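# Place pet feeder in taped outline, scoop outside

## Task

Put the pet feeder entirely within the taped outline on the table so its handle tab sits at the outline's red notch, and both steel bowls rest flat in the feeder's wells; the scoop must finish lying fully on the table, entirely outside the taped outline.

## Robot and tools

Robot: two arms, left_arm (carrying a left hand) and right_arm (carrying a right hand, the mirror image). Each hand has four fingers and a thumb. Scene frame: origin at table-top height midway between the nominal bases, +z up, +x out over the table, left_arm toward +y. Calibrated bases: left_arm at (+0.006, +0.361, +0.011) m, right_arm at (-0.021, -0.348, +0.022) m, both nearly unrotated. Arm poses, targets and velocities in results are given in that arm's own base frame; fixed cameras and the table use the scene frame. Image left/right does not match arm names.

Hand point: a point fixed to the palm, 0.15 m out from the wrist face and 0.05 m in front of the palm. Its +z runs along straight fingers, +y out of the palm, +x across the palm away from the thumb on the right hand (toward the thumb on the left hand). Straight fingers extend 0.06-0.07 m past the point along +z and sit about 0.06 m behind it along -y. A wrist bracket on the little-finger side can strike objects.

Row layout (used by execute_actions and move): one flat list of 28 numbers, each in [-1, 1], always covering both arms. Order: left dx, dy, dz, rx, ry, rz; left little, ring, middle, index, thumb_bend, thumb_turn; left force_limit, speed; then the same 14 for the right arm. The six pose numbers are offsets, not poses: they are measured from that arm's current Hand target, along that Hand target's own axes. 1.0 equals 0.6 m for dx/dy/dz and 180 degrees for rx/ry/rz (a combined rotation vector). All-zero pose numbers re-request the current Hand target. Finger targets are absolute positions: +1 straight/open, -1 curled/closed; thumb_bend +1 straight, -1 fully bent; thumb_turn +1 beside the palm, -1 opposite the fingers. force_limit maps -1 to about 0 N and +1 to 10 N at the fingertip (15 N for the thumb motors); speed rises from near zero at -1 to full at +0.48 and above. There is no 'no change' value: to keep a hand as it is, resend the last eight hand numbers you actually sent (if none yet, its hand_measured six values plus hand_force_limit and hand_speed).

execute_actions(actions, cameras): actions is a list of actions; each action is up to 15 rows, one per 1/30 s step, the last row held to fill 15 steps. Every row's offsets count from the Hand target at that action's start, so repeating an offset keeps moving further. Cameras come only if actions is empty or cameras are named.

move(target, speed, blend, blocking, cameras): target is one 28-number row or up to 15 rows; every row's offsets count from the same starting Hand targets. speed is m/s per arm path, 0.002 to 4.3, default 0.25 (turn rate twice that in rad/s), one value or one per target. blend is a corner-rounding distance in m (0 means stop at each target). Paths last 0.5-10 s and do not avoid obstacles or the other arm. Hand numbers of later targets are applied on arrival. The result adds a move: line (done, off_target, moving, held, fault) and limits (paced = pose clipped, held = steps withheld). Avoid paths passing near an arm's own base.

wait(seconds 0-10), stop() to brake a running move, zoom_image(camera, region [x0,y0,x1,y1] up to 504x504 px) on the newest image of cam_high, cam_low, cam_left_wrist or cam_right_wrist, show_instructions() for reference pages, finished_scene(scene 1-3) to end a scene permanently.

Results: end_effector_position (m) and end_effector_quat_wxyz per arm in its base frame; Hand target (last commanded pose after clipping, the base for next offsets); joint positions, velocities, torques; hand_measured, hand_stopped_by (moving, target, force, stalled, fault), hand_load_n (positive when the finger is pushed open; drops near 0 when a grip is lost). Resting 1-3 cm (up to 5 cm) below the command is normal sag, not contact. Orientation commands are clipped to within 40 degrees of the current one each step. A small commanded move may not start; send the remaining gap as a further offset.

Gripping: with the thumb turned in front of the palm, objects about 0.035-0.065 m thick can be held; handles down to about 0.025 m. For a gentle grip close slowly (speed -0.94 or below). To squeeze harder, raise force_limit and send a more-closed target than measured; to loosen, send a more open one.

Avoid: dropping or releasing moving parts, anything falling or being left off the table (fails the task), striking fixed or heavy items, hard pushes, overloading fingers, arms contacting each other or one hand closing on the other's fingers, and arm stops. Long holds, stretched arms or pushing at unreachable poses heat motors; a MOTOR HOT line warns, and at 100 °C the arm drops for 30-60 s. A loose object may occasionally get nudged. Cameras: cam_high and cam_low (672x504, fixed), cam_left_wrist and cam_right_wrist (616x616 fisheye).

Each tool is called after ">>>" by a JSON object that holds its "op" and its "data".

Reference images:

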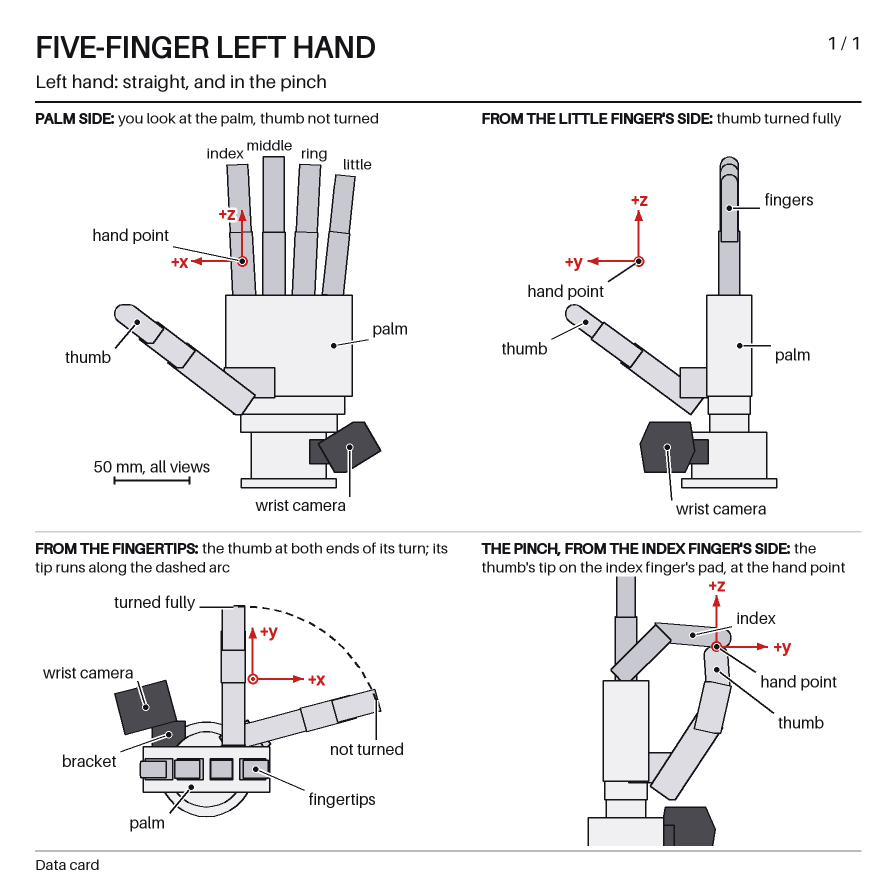

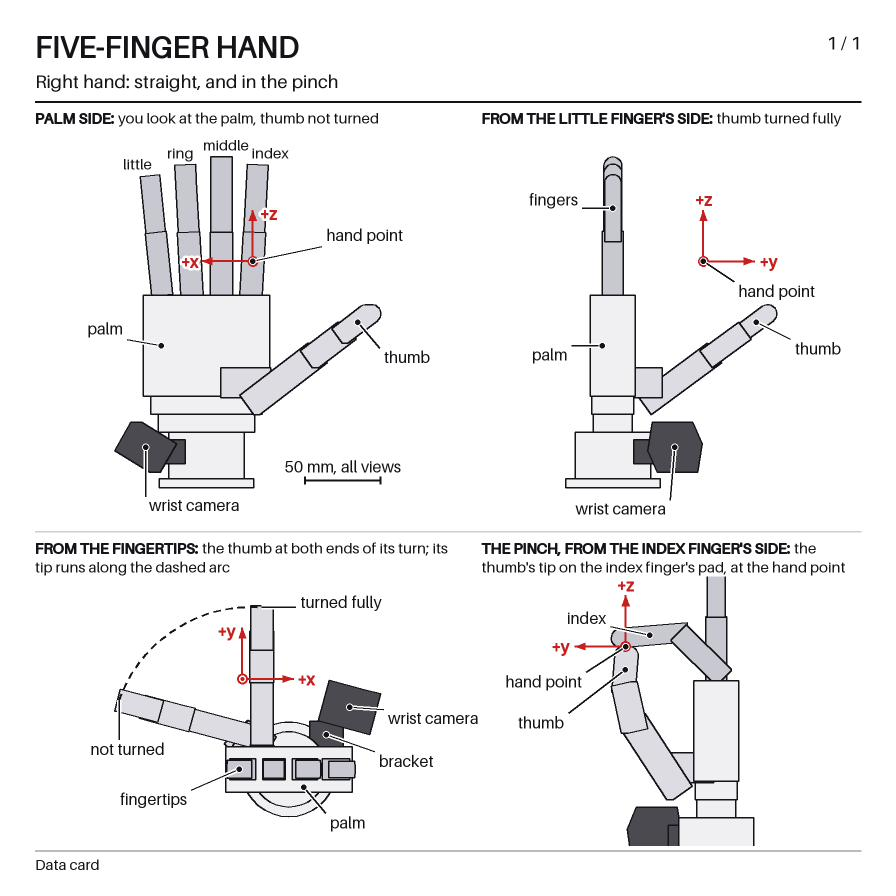

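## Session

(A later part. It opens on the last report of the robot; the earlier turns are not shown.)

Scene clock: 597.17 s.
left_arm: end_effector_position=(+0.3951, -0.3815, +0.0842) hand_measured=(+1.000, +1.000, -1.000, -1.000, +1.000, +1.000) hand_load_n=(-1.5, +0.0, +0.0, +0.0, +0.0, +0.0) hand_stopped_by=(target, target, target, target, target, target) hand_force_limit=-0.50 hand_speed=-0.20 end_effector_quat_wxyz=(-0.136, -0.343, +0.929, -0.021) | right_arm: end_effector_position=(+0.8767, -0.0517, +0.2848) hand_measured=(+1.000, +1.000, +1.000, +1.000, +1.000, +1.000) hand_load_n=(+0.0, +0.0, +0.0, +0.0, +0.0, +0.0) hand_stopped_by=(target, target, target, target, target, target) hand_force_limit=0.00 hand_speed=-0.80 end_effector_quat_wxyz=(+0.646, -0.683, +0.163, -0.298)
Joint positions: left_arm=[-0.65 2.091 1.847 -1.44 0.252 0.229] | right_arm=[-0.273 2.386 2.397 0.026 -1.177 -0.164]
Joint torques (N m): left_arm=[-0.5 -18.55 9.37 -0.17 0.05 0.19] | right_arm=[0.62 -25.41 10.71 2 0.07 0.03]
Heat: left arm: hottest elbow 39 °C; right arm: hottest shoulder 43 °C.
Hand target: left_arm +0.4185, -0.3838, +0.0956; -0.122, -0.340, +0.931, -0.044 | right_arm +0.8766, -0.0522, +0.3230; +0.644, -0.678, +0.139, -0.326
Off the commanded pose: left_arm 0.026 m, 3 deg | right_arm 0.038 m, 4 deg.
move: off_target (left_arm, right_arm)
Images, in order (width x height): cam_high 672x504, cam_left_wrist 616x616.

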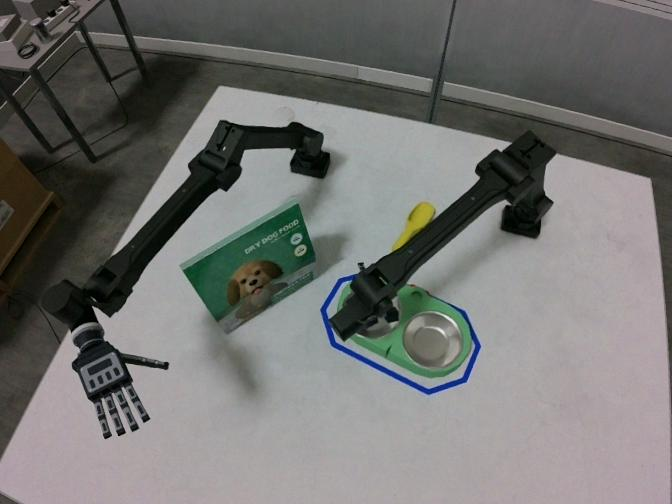

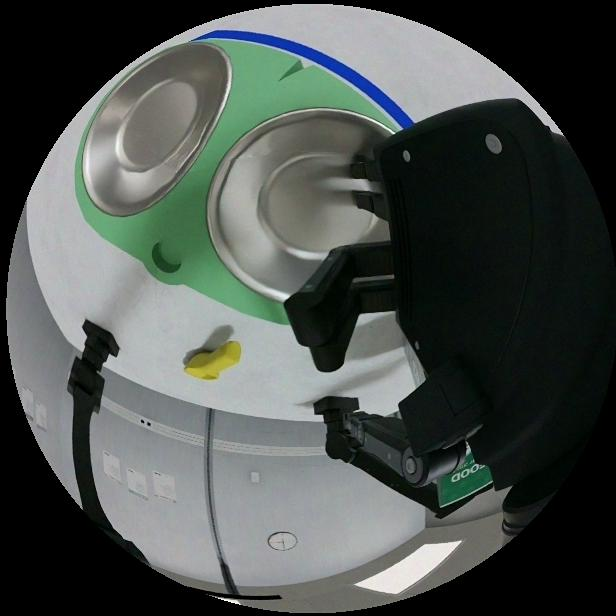

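>>> {"op": "move", "data": {"target": [[-0.01,-0.035,-0.006,0,0,0,1,1,-1,-1,1,1,-0.5,-0.2,0,0,0,0,0,0,1,1,1,1,1,1,0,-0.8]], "cameras": ["cam_high","cam_left_wrist"], "speed": [0.05]}}

>>> {"op": "zoom_image", "data": {"camera": "cam_high", "region": [300, 230, 520, 410]}}

Scene clock: 603.70 s.
left_arm: end_effector_position=(+0.4141, -0.3932, +0.0843) hand_measured=(+1.000, +1.000, -1.000, -1.000, +1.000, +1.000) hand_load_n=(-2.0, +0.0, +0.0, +0.0, +0.0, +0.0) hand_stopped_by=(target, target, target, target, target, target) hand_force_limit=-0.50 hand_speed=-0.20 end_effector_quat_wxyz=(-0.136, -0.344, +0.929, -0.019) | right_arm: end_effector_position=(+0.8767, -0.0517, +0.2848) hand_measured=(+1.000, +1.000, +1.000, +1.000, +1.000, +1.000) hand_load_n=(+0.0, +0.0, +0.0, +0.0, +0.0, -0.5) hand_stopped_by=(target, target, target, target, target, target) hand_force_limit=0.00 hand_speed=-0.80 end_effector_quat_wxyz=(+0.646, -0.683, +0.163, -0.298)
Joint positions: left_arm=[-0.647 2.159 1.961 -1.491 0.25 0.23] | right_arm=[-0.273 2.386 2.397 0.026 -1.177 -0.164]
Joint torques (N m): left_arm=[0.09 -19.6 9.58 -0.08 0.05 0.2] | right_arm=[0.67 -25.47 10.73 2 0.07 0.03]
Heat: left arm: hottest elbow 40 °C; right arm: hottest shoulder 43 °C.
Hand target: left_arm +0.4372, -0.3955, +0.0976; -0.122, -0.340, +0.931, -0.044 | right_arm +0.8766, -0.0522, +0.3230; +0.644, -0.678, +0.139, -0.326
Off the commanded pose: left_arm 0.027 m, 3 deg | right_arm 0.038 m, 4 deg.
move: off_target (left_arm, right_arm)
Images, in order (width x height): cam_high 672x504, cam_left_wrist 616x616.

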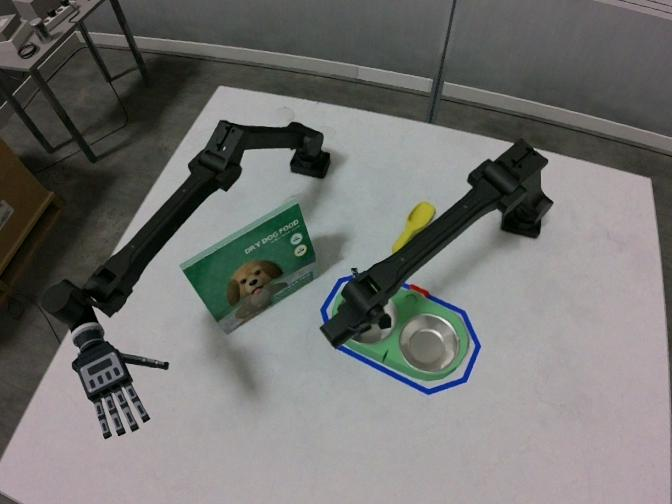

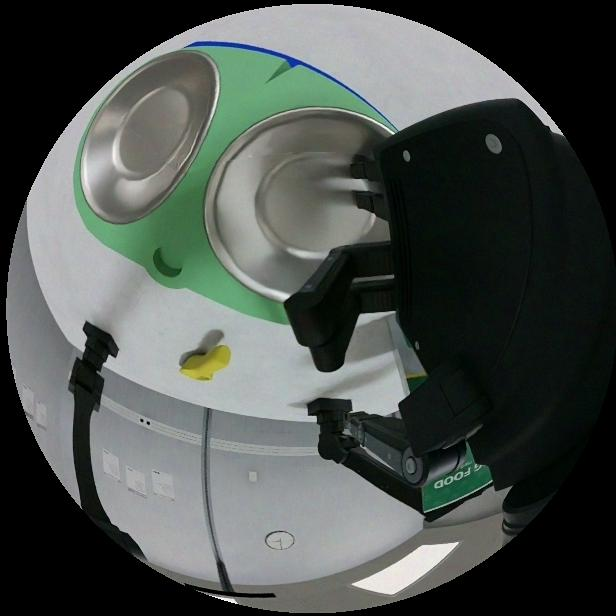

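Scaled by 2.291.

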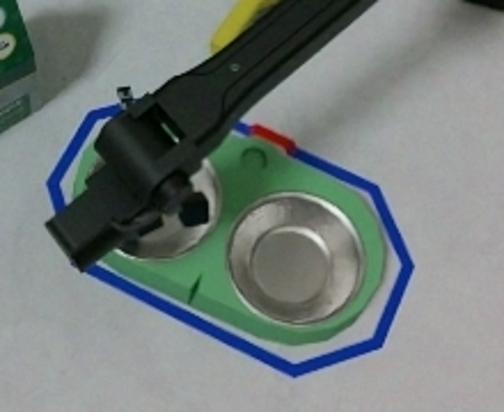

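>>> {"op": "move", "data": {"target": [[0.035,0.03,-0.15,0,0,0,1,1,-1,-1,1,1,-0.5,-0.2,0,0,0,0,0,0,1,1,1,1,1,1,0,-0.8],[0.12,0.35,-0.2,0,0,0,1,1,-1,-1,1,1,-0.5,-0.2,0,0,0,0,0,0,1,1,1,1,1,1,0,-0.8]], "cameras": ["cam_high","cam_left_wrist","cam_low"], "speed": [0.1,0.25], "blend": [0.01,0]}}

>>> {"op": "zoom_image", "data": {"camera": "cam_high", "region": [300, 230, 520, 410]}}

>>> {"op": "zoom_image", "data": {"camera": "cam_left_wrist", "region": [150, 0, 500, 350]}}

Scene clock: 611.67 s.
left_arm: end_effector_position=(+0.2649, -0.2580, +0.2246) hand_measured=(+1.000, +1.000, -1.000, -1.000, +1.000, +1.000) hand_load_n=(+0.0, +0.0, +0.0, +0.0, +0.0, +0.0) hand_stopped_by=(target, target, target, target, target, target) hand_force_limit=-0.50 hand_speed=-0.20 end_effector_quat_wxyz=(-0.135, -0.342, +0.930, -0.023) | right_arm: end_effector_position=(+0.8767, -0.0517, +0.2848) hand_measured=(+1.000, +1.000, +1.000, +1.000, +1.000, +1.000) hand_load_n=(+0.0, +0.0, +0.0, +0.0, +0.0, +0.0) hand_stopped_by=(target, target, target, target, target, target) hand_force_limit=0.00 hand_speed=-0.80 end_effector_quat_wxyz=(+0.646, -0.683, +0.163, -0.298)
Joint positions: left_arm=[-0.607 1.548 1.452 -1.593 0.247 0.275] | right_arm=[-0.273 2.386 2.397 0.026 -1.177 -0.164]
Joint torques (N m): left_arm=[-0.26 -13.39 6.76 0.53 0.14 0.14] | right_arm=[0.67 -25.41 10.73 2 0.07 0.03]
Heat: left arm: hottest elbow 40 °C; right arm: hottest shoulder 43 °C.
Hand target: left_arm +0.2725, -0.2597, +0.2321; -0.122, -0.340, +0.931, -0.044 | right_arm +0.8766, -0.0522, +0.3230; +0.644, -0.678, +0.139, -0.326
Off the commanded pose: left_arm 0.011 m, 3 deg | right_arm 0.038 m, 4 deg.
move: off_target (left_arm, right_arm)
Images, in order (width x height): cam_high 672x504, cam_low 672x504, cam_left_wrist 616x616.

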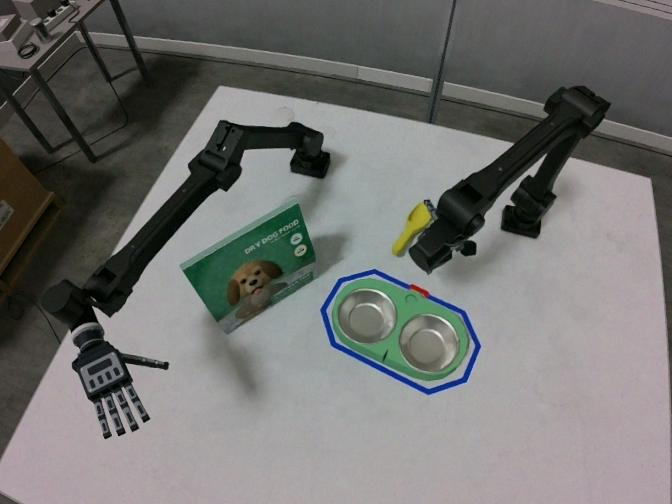

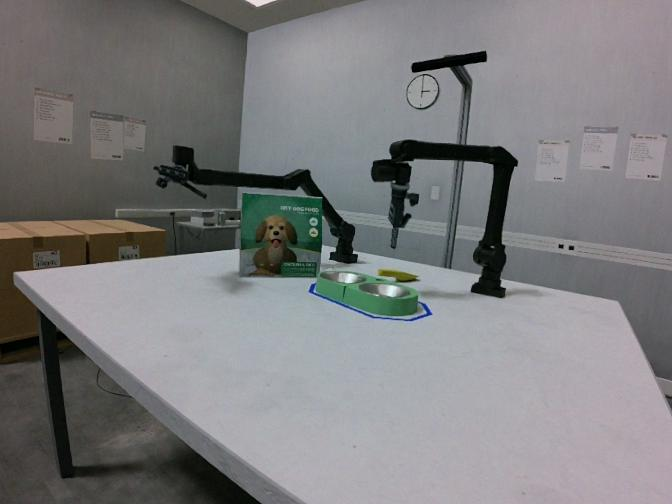

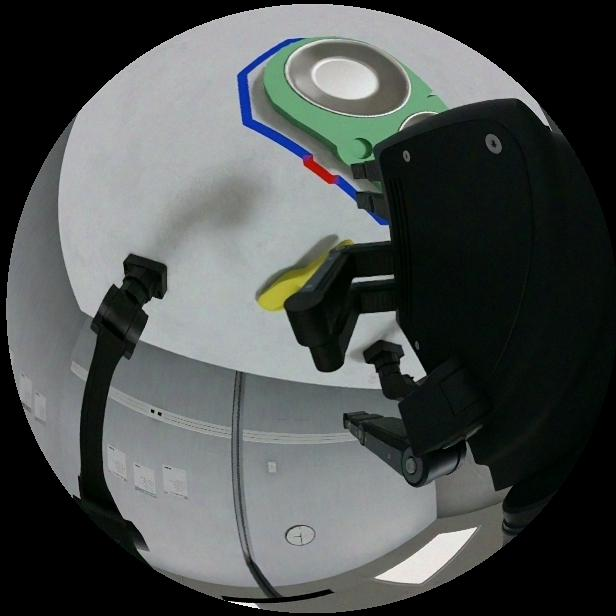

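Scaled by 2.291.

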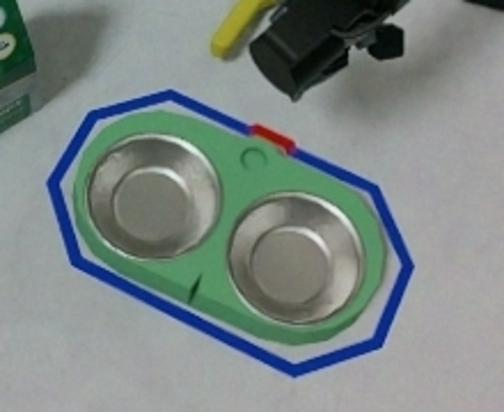

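Scaled by 1.440 from the camera's 616x616 image, which has a finer 880x880 frame.

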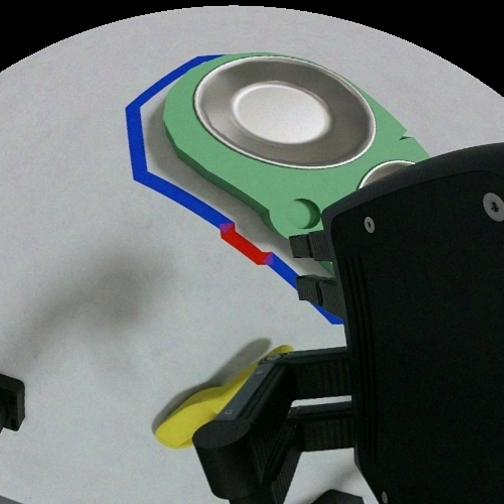

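>>> {"op": "finished_scene", "data": {"scene": 1}}

The scene is finished: the task was done.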